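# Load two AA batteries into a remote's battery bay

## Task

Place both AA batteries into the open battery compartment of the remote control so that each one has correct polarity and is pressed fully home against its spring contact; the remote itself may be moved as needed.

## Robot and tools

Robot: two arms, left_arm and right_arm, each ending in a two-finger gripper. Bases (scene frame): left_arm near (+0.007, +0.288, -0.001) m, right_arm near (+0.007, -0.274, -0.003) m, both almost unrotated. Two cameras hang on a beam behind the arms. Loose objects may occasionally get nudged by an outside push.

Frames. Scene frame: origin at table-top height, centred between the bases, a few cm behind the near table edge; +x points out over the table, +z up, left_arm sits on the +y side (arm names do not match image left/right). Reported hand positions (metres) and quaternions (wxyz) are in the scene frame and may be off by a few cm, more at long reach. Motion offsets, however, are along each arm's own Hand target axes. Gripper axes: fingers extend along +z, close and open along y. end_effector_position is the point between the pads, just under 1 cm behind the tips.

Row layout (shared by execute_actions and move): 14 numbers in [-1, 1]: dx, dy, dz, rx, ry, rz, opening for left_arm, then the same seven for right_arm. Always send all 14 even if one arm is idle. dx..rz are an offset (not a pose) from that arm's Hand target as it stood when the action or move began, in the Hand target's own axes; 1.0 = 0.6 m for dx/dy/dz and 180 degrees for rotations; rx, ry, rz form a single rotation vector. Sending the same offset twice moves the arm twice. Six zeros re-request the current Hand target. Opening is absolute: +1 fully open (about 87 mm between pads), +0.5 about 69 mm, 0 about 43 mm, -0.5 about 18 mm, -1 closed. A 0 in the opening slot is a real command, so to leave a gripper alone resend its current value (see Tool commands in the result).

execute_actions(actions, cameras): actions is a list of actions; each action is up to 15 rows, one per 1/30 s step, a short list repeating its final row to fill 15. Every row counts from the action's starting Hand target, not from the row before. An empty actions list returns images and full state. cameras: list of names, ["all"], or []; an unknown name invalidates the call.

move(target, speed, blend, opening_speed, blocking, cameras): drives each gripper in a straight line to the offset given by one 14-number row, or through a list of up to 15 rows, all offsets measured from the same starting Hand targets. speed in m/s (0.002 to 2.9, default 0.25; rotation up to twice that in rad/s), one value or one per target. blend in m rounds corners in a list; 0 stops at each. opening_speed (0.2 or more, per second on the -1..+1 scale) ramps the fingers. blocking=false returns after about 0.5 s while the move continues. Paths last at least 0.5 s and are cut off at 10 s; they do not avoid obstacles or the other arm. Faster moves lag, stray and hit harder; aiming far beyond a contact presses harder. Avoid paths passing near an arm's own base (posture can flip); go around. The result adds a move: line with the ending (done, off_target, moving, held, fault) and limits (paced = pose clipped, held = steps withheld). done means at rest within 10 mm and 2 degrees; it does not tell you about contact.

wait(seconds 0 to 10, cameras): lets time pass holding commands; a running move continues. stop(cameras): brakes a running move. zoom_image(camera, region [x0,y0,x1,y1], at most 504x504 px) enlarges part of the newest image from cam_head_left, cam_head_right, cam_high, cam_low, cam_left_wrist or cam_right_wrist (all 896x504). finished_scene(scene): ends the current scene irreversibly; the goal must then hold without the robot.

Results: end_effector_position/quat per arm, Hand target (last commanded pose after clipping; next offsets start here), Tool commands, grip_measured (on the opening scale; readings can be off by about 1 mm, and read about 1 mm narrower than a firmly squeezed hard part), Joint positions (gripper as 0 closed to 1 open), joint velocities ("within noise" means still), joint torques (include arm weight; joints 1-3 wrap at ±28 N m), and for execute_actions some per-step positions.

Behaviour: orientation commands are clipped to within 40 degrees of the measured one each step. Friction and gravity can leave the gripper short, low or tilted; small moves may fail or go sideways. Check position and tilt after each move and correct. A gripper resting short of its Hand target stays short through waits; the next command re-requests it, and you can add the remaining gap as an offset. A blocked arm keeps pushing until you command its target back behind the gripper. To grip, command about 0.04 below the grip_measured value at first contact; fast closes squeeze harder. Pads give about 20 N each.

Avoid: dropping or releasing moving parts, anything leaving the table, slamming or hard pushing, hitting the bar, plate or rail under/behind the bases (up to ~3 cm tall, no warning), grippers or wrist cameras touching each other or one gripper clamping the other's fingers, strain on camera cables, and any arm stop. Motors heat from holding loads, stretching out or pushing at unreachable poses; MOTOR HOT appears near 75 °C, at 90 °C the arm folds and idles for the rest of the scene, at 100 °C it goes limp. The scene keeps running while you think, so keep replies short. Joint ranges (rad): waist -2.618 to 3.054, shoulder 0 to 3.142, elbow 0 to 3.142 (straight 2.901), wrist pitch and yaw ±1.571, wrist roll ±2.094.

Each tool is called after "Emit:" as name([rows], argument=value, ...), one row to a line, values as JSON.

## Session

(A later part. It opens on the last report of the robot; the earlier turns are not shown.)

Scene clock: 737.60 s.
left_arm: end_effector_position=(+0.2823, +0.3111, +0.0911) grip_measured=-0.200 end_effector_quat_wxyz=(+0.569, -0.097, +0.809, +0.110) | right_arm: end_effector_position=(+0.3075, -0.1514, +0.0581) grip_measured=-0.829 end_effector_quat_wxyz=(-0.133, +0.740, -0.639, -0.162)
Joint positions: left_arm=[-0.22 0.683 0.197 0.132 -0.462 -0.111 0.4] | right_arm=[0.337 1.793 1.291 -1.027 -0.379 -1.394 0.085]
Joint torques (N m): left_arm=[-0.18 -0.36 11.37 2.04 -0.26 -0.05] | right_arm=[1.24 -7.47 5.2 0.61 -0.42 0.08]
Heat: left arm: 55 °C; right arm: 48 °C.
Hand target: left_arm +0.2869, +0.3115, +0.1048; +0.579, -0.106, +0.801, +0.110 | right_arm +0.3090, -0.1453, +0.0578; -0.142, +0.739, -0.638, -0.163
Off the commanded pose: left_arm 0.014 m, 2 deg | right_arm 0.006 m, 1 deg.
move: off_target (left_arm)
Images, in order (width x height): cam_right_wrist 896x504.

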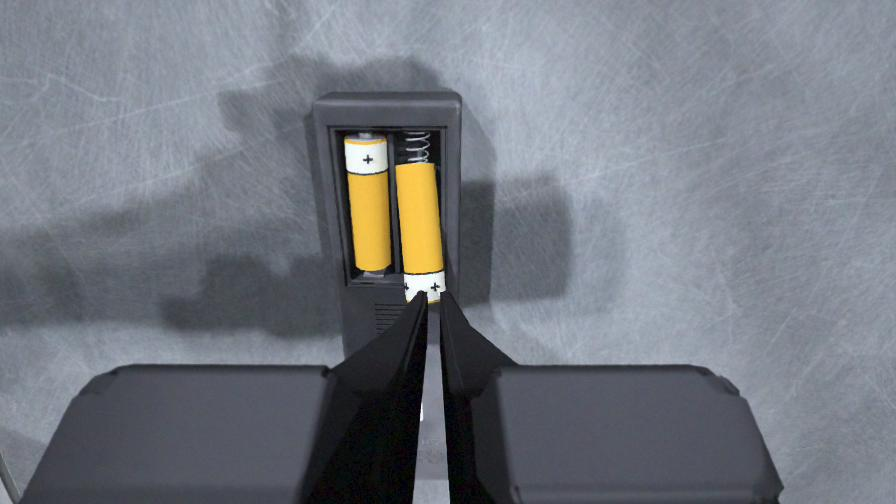

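Emit:
move([
  [0,0,0,0,0,0,-0.2, 0,0.006,-0.008,-0.008,0,-0.0171,-0.83],
  [0,0,0,0,0,0,-0.2, 0.002,0.006,0.005,-0.008,0,-0.0171,-0.83],
], speed=0.06, cameras=["cam_right_wrist"])

Emit:
zoom_image(camera="cam_right_wrist", region=[320, 100, 560, 340])

Scene clock: 748.47 s.
left_arm: end_effector_position=(+0.2823, +0.3111, +0.0911) grip_measured=-0.200 end_effector_quat_wxyz=(+0.569, -0.097, +0.809, +0.110) | right_arm: end_effector_position=(+0.3051, -0.1523, +0.0562) grip_measured=-0.829 end_effector_quat_wxyz=(-0.130, +0.751, -0.626, -0.163)
Joint positions: left_arm=[-0.22 0.683 0.197 0.132 -0.462 -0.111 0.4] | right_arm=[0.337 1.793 1.284 -1.034 -0.379 -1.432 0.085]
Joint torques (N m): left_arm=[-0.16 -0.35 11.36 2.02 -0.26 -0.07] | right_arm=[1.37 -7.01 5.19 0.55 -0.47 -0.14]
Heat: left arm: 55 °C; right arm: 46 °C.
Hand target: left_arm +0.2869, +0.3115, +0.1048; +0.579, -0.106, +0.801, +0.110 | right_arm +0.3055, -0.1457, +0.0546; -0.137, +0.758, -0.616, -0.167
Off the commanded pose: left_arm 0.014 m, 2 deg | right_arm 0.007 m, 2 deg.
move: off_target (left_arm)
Images, in order (width x height): cam_right_wrist 896x504.

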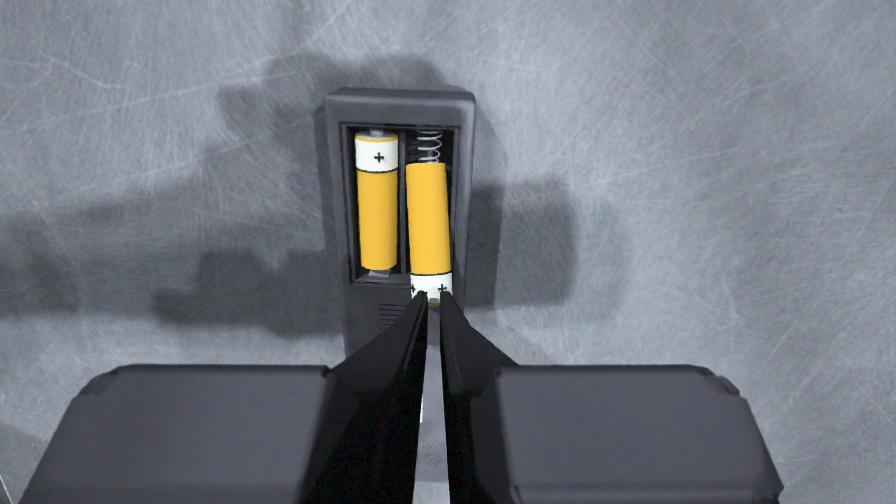

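Scaled by 2.100 from the camera's 896x504 image, which has a finer 1280x720 frame.

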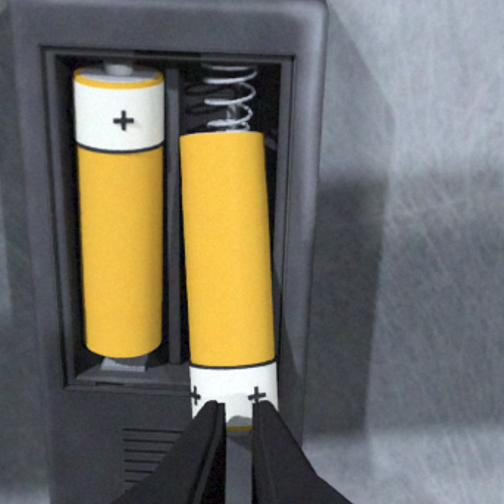

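Emit:
move(target=[0,0,0,0,0,0,-0.2, 0.003,0.001,0.022,0,0,0,-0.83], speed=0.05, cameras=["cam_right_wrist"])

Emit:
zoom_image(camera="cam_right_wrist", region=[320, 100, 560, 340])

Scene clock: 753.00 s.
left_arm: end_effector_position=(+0.2823, +0.3111, +0.0911) grip_measured=-0.200 end_effector_quat_wxyz=(+0.569, -0.097, +0.809, +0.110) | right_arm: end_effector_position=(+0.3038, -0.1508, +0.0533) grip_measured=-0.829 end_effector_quat_wxyz=(-0.130, +0.753, -0.624, -0.164)
Joint positions: left_arm=[-0.22 0.683 0.197 0.132 -0.462 -0.111 0.4] | right_arm=[0.342 1.793 1.271 -1.021 -0.38 -1.432 0.085]
Joint torques (N m): left_arm=[-0.18 -0.34 11.43 2.02 -0.26 -0.05] | right_arm=[1.88 -5.98 3.1 0.95 -0.46 -0.03]
Heat: left arm: 55 °C; right arm: 46 °C.
Hand target: left_arm +0.2869, +0.3115, +0.1048; +0.579, -0.106, +0.801, +0.110 | right_arm +0.3042, -0.1420, +0.0419; -0.137, +0.758, -0.616, -0.167
Off the commanded pose: left_arm 0.014 m, 2 deg | right_arm 0.014 m, 1 deg.
move: off_target (left_arm, right_arm)
Images, in order (width x height): cam_right_wrist 896x504.

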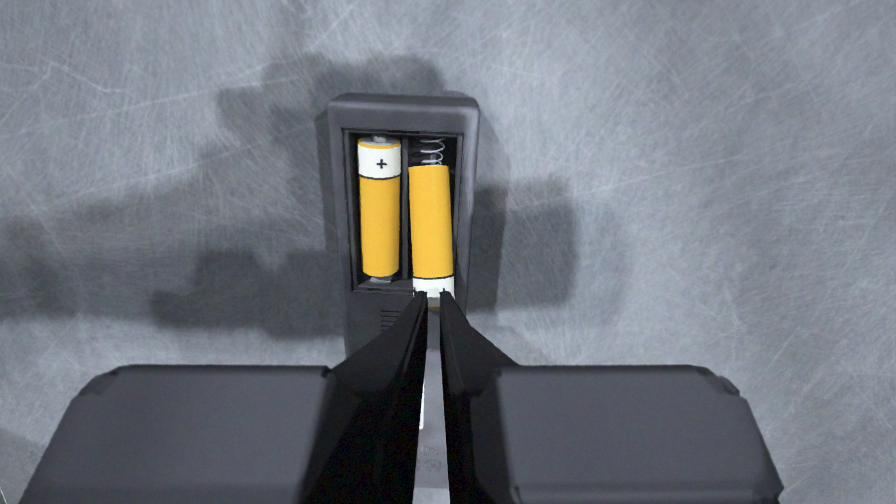

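Scaled by 2.100 from the camera's 896x504 image, which has a finer 1280x720 frame.

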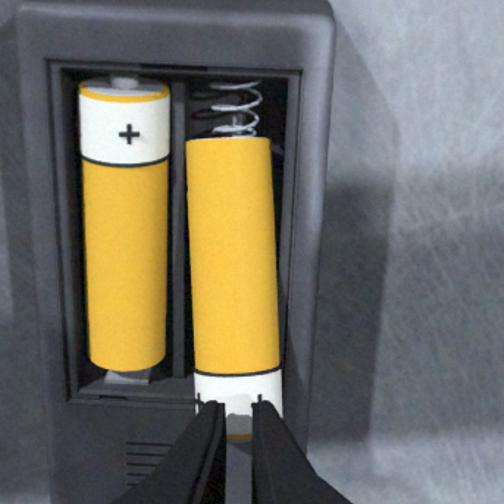

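Emit:
move(target=[0,0,0,0,0,0,-0.2, 0,0,0.022,0,0,0,-0.83], speed=0.05, cameras=["cam_right_wrist"])

Emit:
zoom_image(camera="cam_right_wrist", region=[320, 100, 560, 340])

Scene clock: 756.57 s.
left_arm: end_effector_position=(+0.2823, +0.3111, +0.0911) grip_measured=-0.200 end_effector_quat_wxyz=(+0.569, -0.097, +0.809, +0.110) | right_arm: end_effector_position=(+0.3032, -0.1485, +0.0517) grip_measured=-0.829 end_effector_quat_wxyz=(-0.134, +0.753, -0.624, -0.159)
Joint positions: left_arm=[-0.22 0.683 0.197 0.132 -0.462 -0.111 0.4] | right_arm=[0.352 1.782 1.252 -0.995 -0.375 -1.419 0.085]
Joint torques (N m): left_arm=[-0.2 -0.25 11.36 2.03 -0.28 -0.06] | right_arm=[2.66 -3.79 2.07 1.19 -0.5 -0.04]
Heat: left arm: 56 °C; right arm: 45 °C.
Hand target: left_arm +0.2869, +0.3115, +0.1048; +0.579, -0.106, +0.801, +0.110 | right_arm +0.3031, -0.1365, +0.0298; -0.137, +0.758, -0.616, -0.167
Off the commanded pose: left_arm 0.014 m, 2 deg | right_arm 0.025 m, 2 deg.
move: off_target (left_arm, right_arm)
Images, in order (width x height): cam_right_wrist 896x504.

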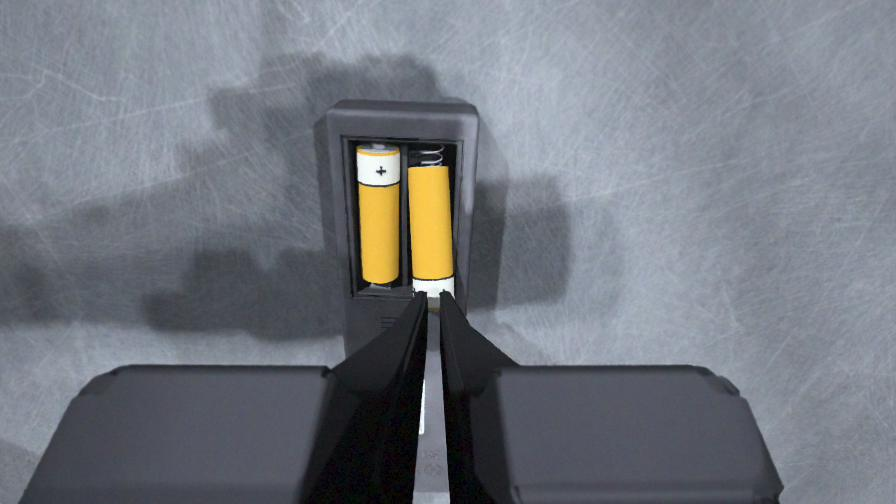

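Scaled by 2.100 from the camera's 896x504 image, which has a finer 1280x720 frame.

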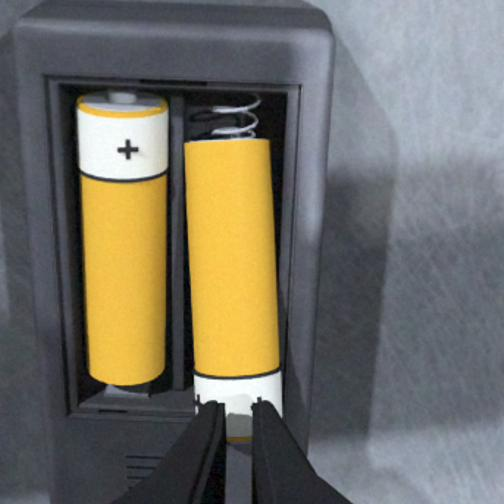

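Emit:
move(target=[0,0,0,0,0,0,-0.2, -0.004,0,0.025,0,0,0,-0.83], speed=0.05, cameras=["cam_right_wrist"])

Emit:
zoom_image(camera="cam_right_wrist", region=[320, 100, 560, 340])

Scene clock: 760.60 s.
left_arm: end_effector_position=(+0.2823, +0.3111, +0.0911) grip_measured=-0.200 end_effector_quat_wxyz=(+0.569, -0.097, +0.809, +0.110) | right_arm: end_effector_position=(+0.3010, -0.1400, +0.0387) grip_measured=-0.829 end_effector_quat_wxyz=(-0.134, +0.754, -0.624, -0.155)
Joint positions: left_arm=[-0.22 0.683 0.197 0.132 -0.462 -0.111 0.4] | right_arm=[0.381 1.793 1.21 -0.928 -0.368 -1.391 0.085]
Joint torques (N m): left_arm=[-0.13 -0.25 11.36 2.03 -0.26 -0.05] | right_arm=[2.04 -3.04 2.96 1.13 -0.6 -0.03]
Heat: left arm: 56 °C; right arm: 44 °C.
Hand target: left_arm +0.2869, +0.3115, +0.1048; +0.579, -0.106, +0.801, +0.110 | right_arm +0.3012, -0.1281, +0.0172; -0.137, +0.758, -0.616, -0.168
Off the commanded pose: left_arm 0.014 m, 2 deg | right_arm 0.024 m, 2 deg.
move: off_target (left_arm, right_arm)
Images, in order (width x height): cam_right_wrist 896x504.

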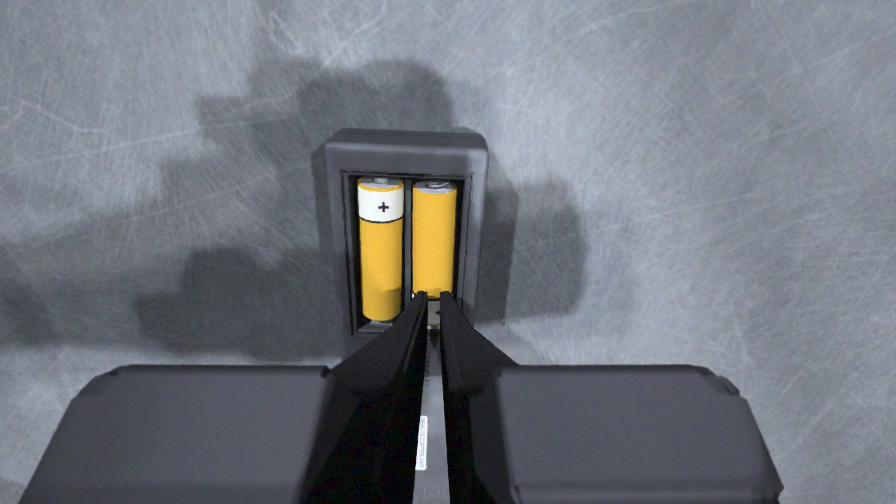

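Scaled by 2.100 from the camera's 896x504 image, which has a finer 1280x720 frame.

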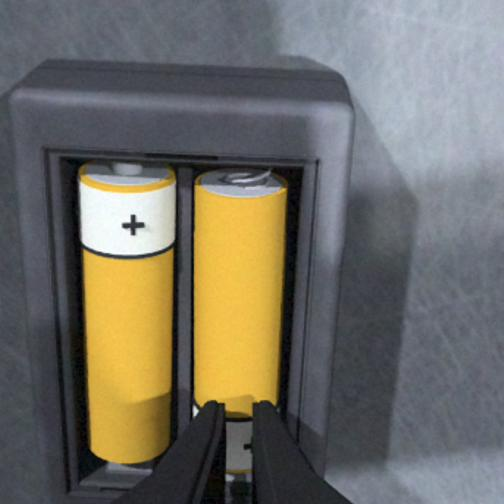

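Emit:
move(target=[0,0,0,0,0,0,-0.2, 0,0,0.018,0,0,0,-0.83], speed=0.05, cameras=["cam_right_wrist"])

Emit:
zoom_image(camera="cam_right_wrist", region=[320, 130, 560, 370])

Scene clock: 765.27 s.
left_arm: end_effector_position=(+0.2823, +0.3111, +0.0911) grip_measured=-0.200 end_effector_quat_wxyz=(+0.569, -0.097, +0.809, +0.110) | right_arm: end_effector_position=(+0.3004, -0.1399, +0.0378) grip_measured=-0.829 end_effector_quat_wxyz=(-0.133, +0.751, -0.628, -0.154)
Joint positions: left_arm=[-0.22 0.683 0.197 0.132 -0.462 -0.111 0.4] | right_arm=[0.384 1.793 1.207 -0.923 -0.364 -1.376 0.085]
Joint torques (N m): left_arm=[-0.13 -0.29 11.34 2.02 -0.27 -0.05] | right_arm=[2.91 -1.98 1.29 1.48 -0.61 -0.1]
Heat: left arm: 56 °C; right arm: 43 °C.
Hand target: left_arm +0.2869, +0.3115, +0.1048; +0.579, -0.106, +0.801, +0.110 | right_arm +0.3004, -0.1236, +0.0075; -0.137, +0.758, -0.616, -0.168
Off the commanded pose: left_arm 0.014 m, 2 deg | right_arm 0.034 m, 2 deg.
move: off_target (left_arm, right_arm)
Images, in order (width x height): cam_right_wrist 896x504.

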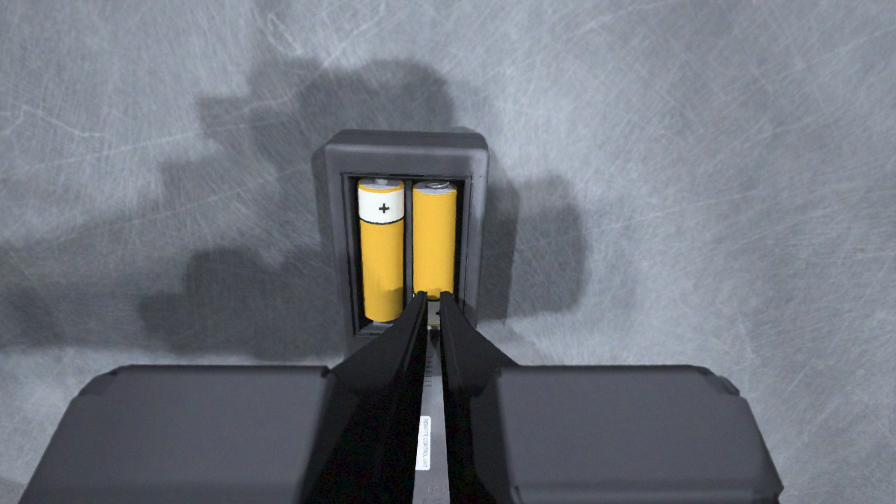

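Scaled by 2.100 from the camera's 896x504 image, which has a finer 1280x720 frame.

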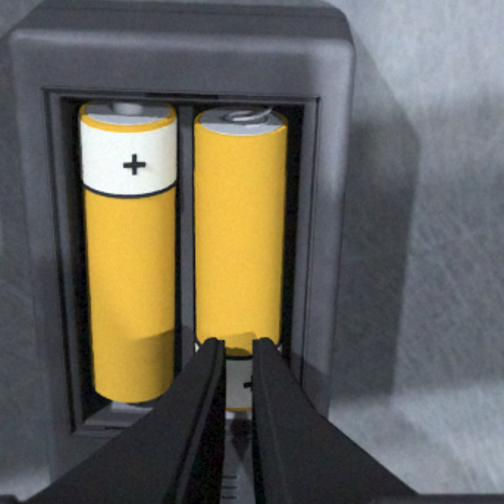

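Emit:
move([
  [0,0,0,0,0,0,-0.2, 0.0028,0.0053,-0.057,0,0,0,-0.83],
  [0,0,0,0,0,0,-0.2, 0.0028,0.0053,-0.13,0,0,0,-0.83],
], speed=[0.06,0.12], cameras=["cam_right_wrist"])

Emit:
zoom_image(camera="cam_right_wrist", region=[310, 60, 510, 290])

Scene clock: 772.27 s.
left_arm: end_effector_position=(+0.2823, +0.3111, +0.0911) grip_measured=-0.200 end_effector_quat_wxyz=(+0.569, -0.097, +0.809, +0.110) | right_arm: end_effector_position=(+0.2976, -0.1604, +0.0615) grip_measured=-0.829 end_effector_quat_wxyz=(-0.117, +0.751, -0.625, -0.177)
Joint positions: left_arm=[-0.22 0.683 0.197 0.132 -0.462 -0.111 0.4] | right_arm=[0.315 1.79 1.302 -1.103 -0.389 -1.463 0.085]
Joint torques (N m): left_arm=[-0.18 -0.24 11.41 2.01 -0.26 -0.04] | right_arm=[0.27 -9.96 7.9 0.2 -0.36 -0.17]
Heat: left arm: 56 °C; right arm: 42 °C.
Hand target: left_arm +0.2869, +0.3115, +0.1048; +0.579, -0.106, +0.801, +0.110 | right_arm +0.3042, -0.1581, +0.0774; -0.137, +0.758, -0.616, -0.168
Off the commanded pose: left_arm 0.014 m, 2 deg | right_arm 0.017 m, 3 deg.
move: off_target (left_arm, right_arm)
Images, in order (width x height): cam_right_wrist 896x504.

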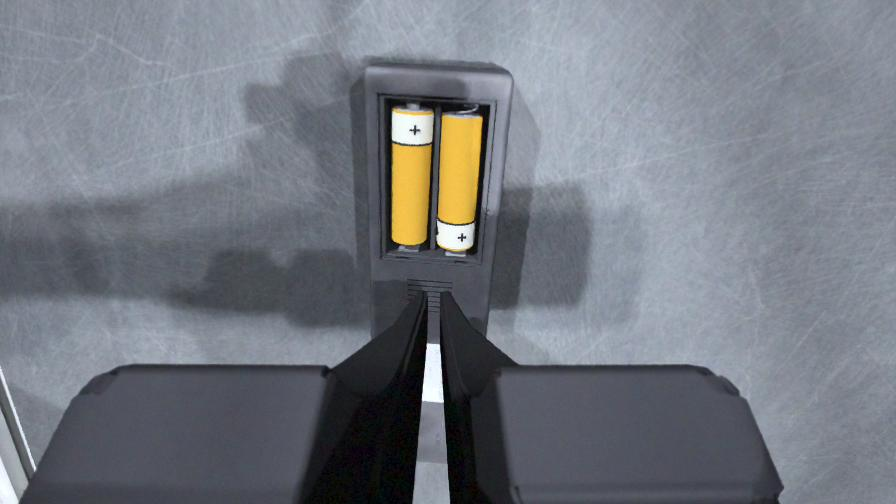

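Scaled by 2.191 from the camera's 896x504 image, which has a finer 1280x720 frame.

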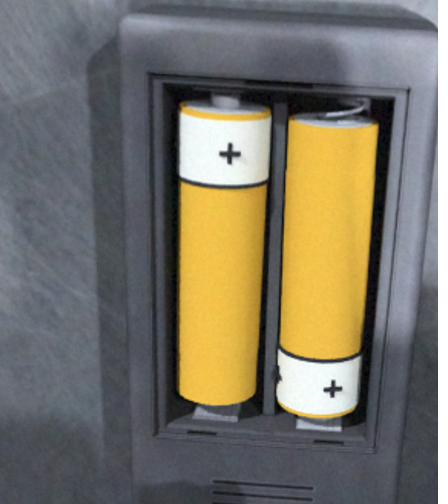

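Emit:
zoom_image(camera="cam_right_wrist", region=[380, 90, 500, 160])

Emit:
zoom_image(camera="cam_right_wrist", region=[380, 210, 500, 280])

Scaled by 4.200 from the camera's 896x504 image, which has a finer 1280x720 frame.

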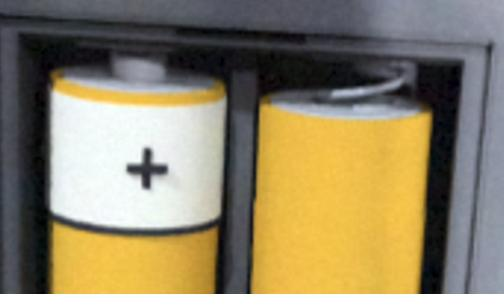

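Scaled by 4.200 from the camera's 896x504 image, which has a finer 1280x720 frame.

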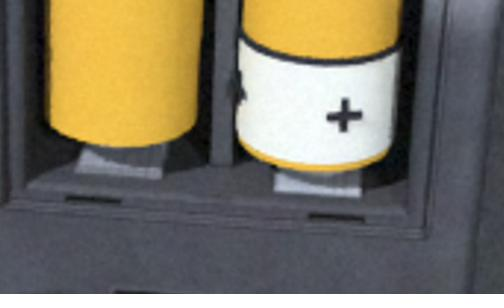

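Emit:
move(target=[0,0,0,0,0,0,-0.2, -0.0393,0.004,0.0614,0,0.222,0,-0.83], speed=0.15, cameras=["cam_right_wrist"])

Emit:
zoom_image(camera="cam_right_wrist", region=[340, 120, 540, 300])

Scene clock: 842.83 s.
left_arm: end_effector_position=(+0.2823, +0.3111, +0.0911) grip_measured=-0.200 end_effector_quat_wxyz=(+0.569, -0.097, +0.809, +0.110) | right_arm: end_effector_position=(+0.2916, -0.1265, +0.0519) grip_measured=-0.829 end_effector_quat_wxyz=(+0.082, +0.772, -0.623, +0.098)
Joint positions: left_arm=[-0.22 0.683 0.197 0.132 -0.462 -0.111 0.4] | right_arm=[0.753 2.011 1.459 -1.185 0.247 -1.037 0.085]
Joint torques (N m): left_arm=[-0.14 -0.29 11.4 2.02 -0.27 -0.07] | right_arm=[0.92 -7.21 7.68 -0.03 0.11 0.09]
Heat: left arm: 56 °C; right arm: 45 °C.
Hand target: left_arm +0.2869, +0.3115, +0.1048; +0.579, -0.106, +0.801, +0.110 | right_arm +0.2944, -0.1225, +0.0540; +0.081, +0.769, -0.626, +0.102
Off the commanded pose: left_arm 0.014 m, 2 deg | right_arm 0.005 m, 1 deg.
move: off_target (left_arm)
Images, in order (width x height): cam_right_wrist 896x504.

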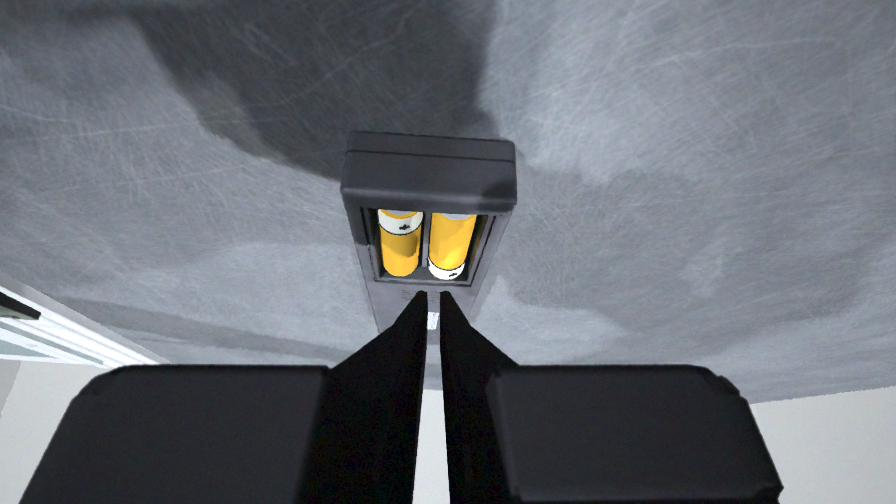

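Scaled by 2.520 from the camera's 896x504 image, which has a finer 1280x720 frame.

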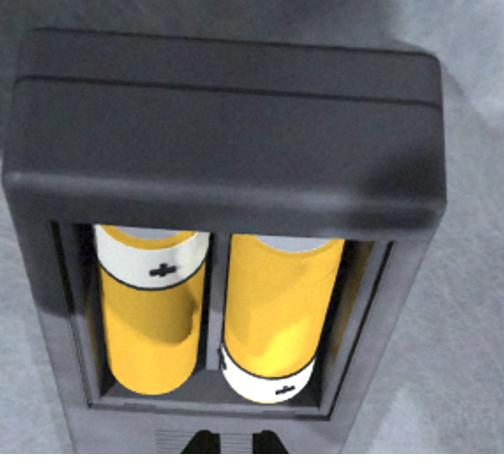

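Emit:
zoom_image(camera="cam_right_wrist", region=[366, 200, 496, 245])

Emit:
zoom_image(camera="cam_right_wrist", region=[366, 245, 496, 295])

Scaled by 3.877 from the camera's 896x504 image, which has a finer 1280x720 frame.

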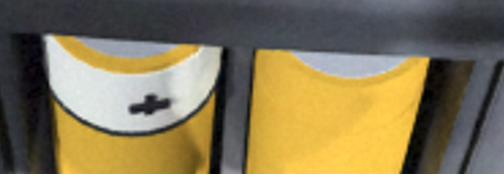

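Scaled by 3.877 from the camera's 896x504 image, which has a finer 1280x720 frame.

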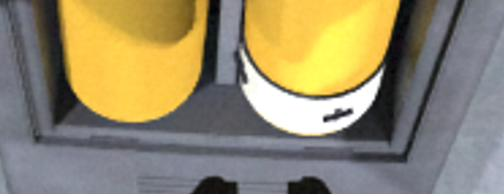

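Emit:
move(target=[0,0,0,0,0,0,-0.2, 0.0345,0,-0.129,0,0,0,-0.83], speed=0.15, cameras=["cam_right_wrist"])

Emit:
zoom_image(camera="cam_right_wrist", region=[340, 60, 540, 260])

Scene clock: 880.57 s.
left_arm: end_effector_position=(+0.2823, +0.3111, +0.0911) grip_measured=-0.200 end_effector_quat_wxyz=(+0.569, -0.097, +0.809, +0.110) | right_arm: end_effector_position=(+0.2935, -0.1263, +0.1215) grip_measured=-0.829 end_effector_quat_wxyz=(+0.098, +0.771, -0.622, +0.096)
Joint positions: left_arm=[-0.22 0.683 0.197 0.132 -0.462 -0.111 0.4] | right_arm=[0.755 2.011 1.73 -1.492 0.248 -1.031 0.085]
Joint torques (N m): left_arm=[-0.14 -0.29 11.45 2.02 -0.26 -0.06] | right_arm=[1.26 -10.73 7.71 -0.09 0.16 0.11]
Heat: left arm: 57 °C; right arm: 45 °C.
Hand target: left_arm +0.2869, +0.3115, +0.1048; +0.579, -0.106, +0.801, +0.110 | right_arm +0.2942, -0.1224, +0.1341; +0.081, +0.769, -0.626, +0.101
Off the commanded pose: left_arm 0.014 m, 2 deg | right_arm 0.013 m, 2 deg.
move: off_target (left_arm, right_arm)
Images, in order (width x height): cam_right_wrist 896x504.

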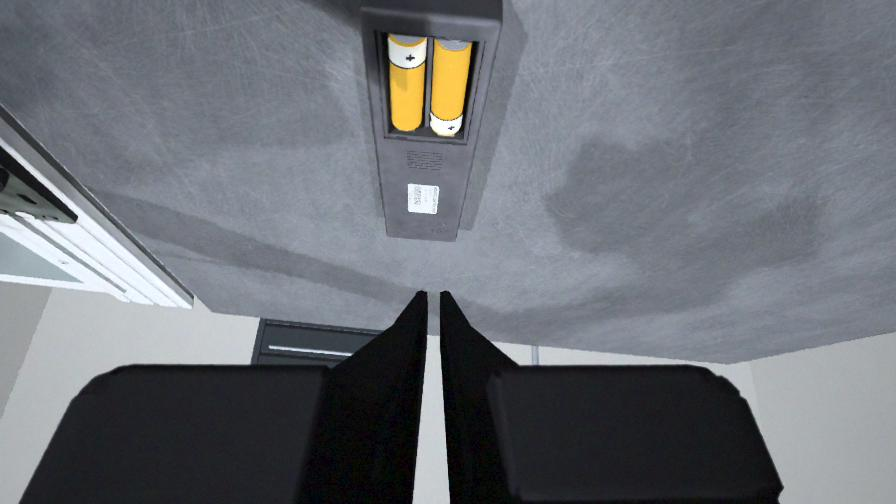

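Scaled by 2.520 from the camera's 896x504 image, which has a finer 1280x720 frame.

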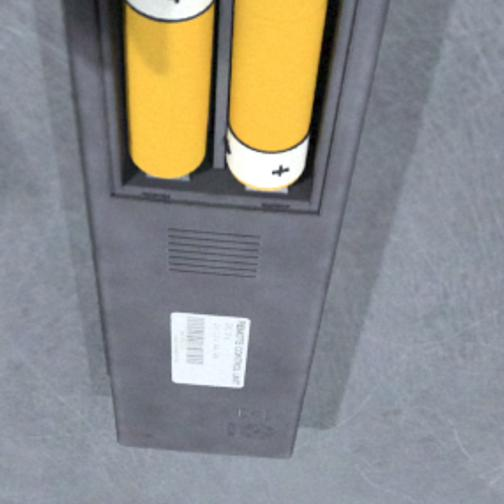

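Emit:
zoom_image(camera="cam_right_wrist", region=[375, 105, 485, 155])

Emit:
zoom_image(camera="cam_right_wrist", region=[375, 20, 485, 70])

Scaled by 4.582 from the camera's 896x504 image, which has a finer 1280x720 frame.

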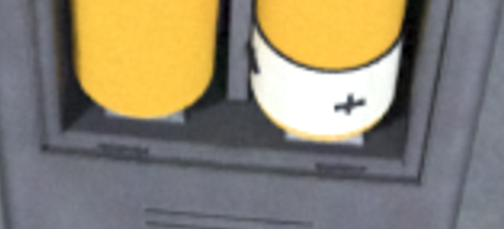

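Scaled by 4.582 from the camera's 896x504 image, which has a finer 1280x720 frame.

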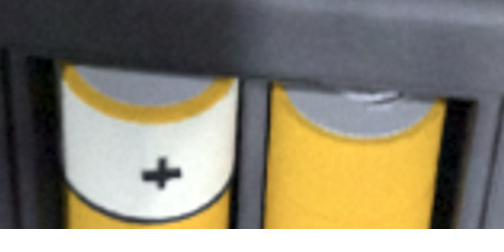

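Emit:
move([
  [0,0,0,0,0,0,-0.2, 0.0026,0,-0.0097,-0.1294,0,0.4830,-0.83],
  [0,0,0,0,0,0,-0.2, -0.0478,0.019,0.082,-0.26,0,0.9697,-0.83],
], speed=0.35, blend=[0.02,0], cameras=["cam_right_wrist"])

Emit:
zoom_image(camera="cam_right_wrist", region=[340, 60, 540, 260])

Scene clock: 917.43 s.
left_arm: end_effector_position=(+0.2823, +0.3111, +0.0911) grip_measured=-0.200 end_effector_quat_wxyz=(+0.569, -0.097, +0.809, +0.110) | right_arm: end_effector_position=(+0.2767, -0.1141, +0.0711) grip_measured=-0.829 end_effector_quat_wxyz=(-0.113, +0.629, +0.766, +0.065)
Joint positions: left_arm=[-0.22 0.683 0.197 0.132 -0.462 -0.111 0.4] | right_arm=[0.315 1.757 1.228 -1.079 -0.222 1.663 0.085]
Joint torques (N m): left_arm=[-0.16 -0.28 11.41 2.01 -0.26 -0.05] | right_arm=[1.33 -9.91 4.98 0.42 -0.06 0.14]
Heat: left arm: 57 °C; right arm: 50 °C.
Hand target: left_arm +0.2869, +0.3115, +0.1048; +0.579, -0.106, +0.801, +0.110 | right_arm +0.2801, -0.1100, +0.0792; -0.101, +0.630, +0.765, +0.084
Off the commanded pose: left_arm 0.014 m, 2 deg | right_arm 0.010 m, 3 deg.
move: off_target (left_arm, right_arm)
Images, in order (width x height): cam_right_wrist 896x504.

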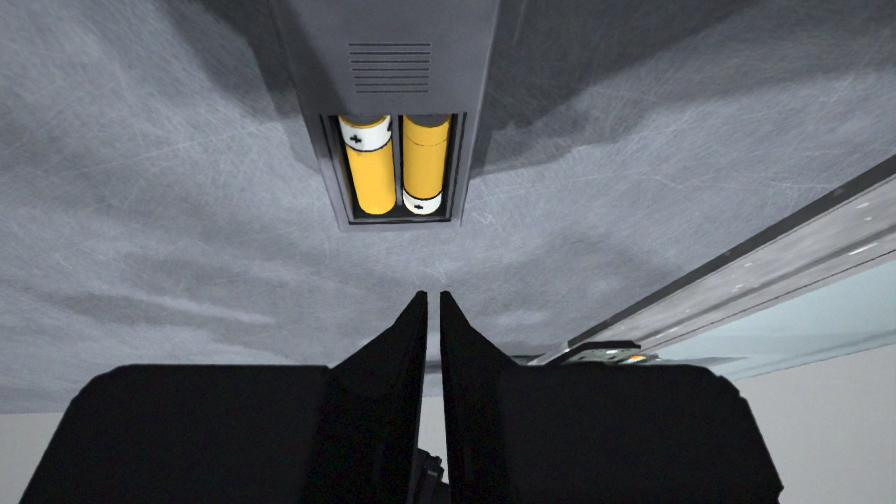

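Scaled by 2.520 from the camera's 896x504 image, which has a finer 1280x720 frame.

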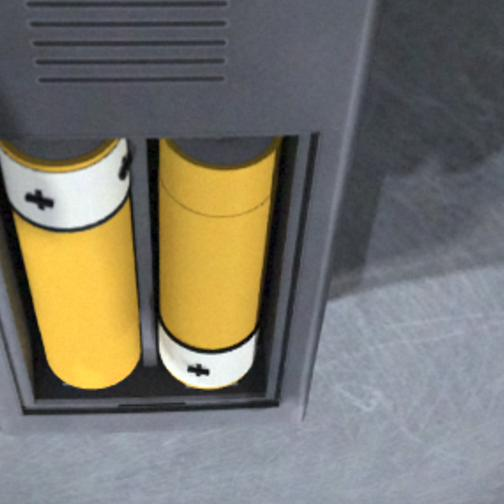

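Emit:
zoom_image(camera="cam_right_wrist", region=[330, 100, 460, 150])

Emit:
zoom_image(camera="cam_right_wrist", region=[330, 190, 480, 240])

Scaled by 3.877 from the camera's 896x504 image, which has a finer 1280x720 frame.

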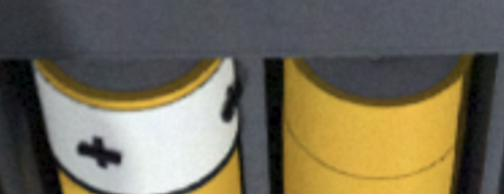

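Scaled by 3.360 from the camera's 896x504 image, which has a finer 1280x720 frame.

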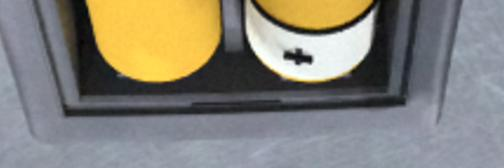

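Emit:
finished_scene(scene=2)

The scene is finished: the task was done.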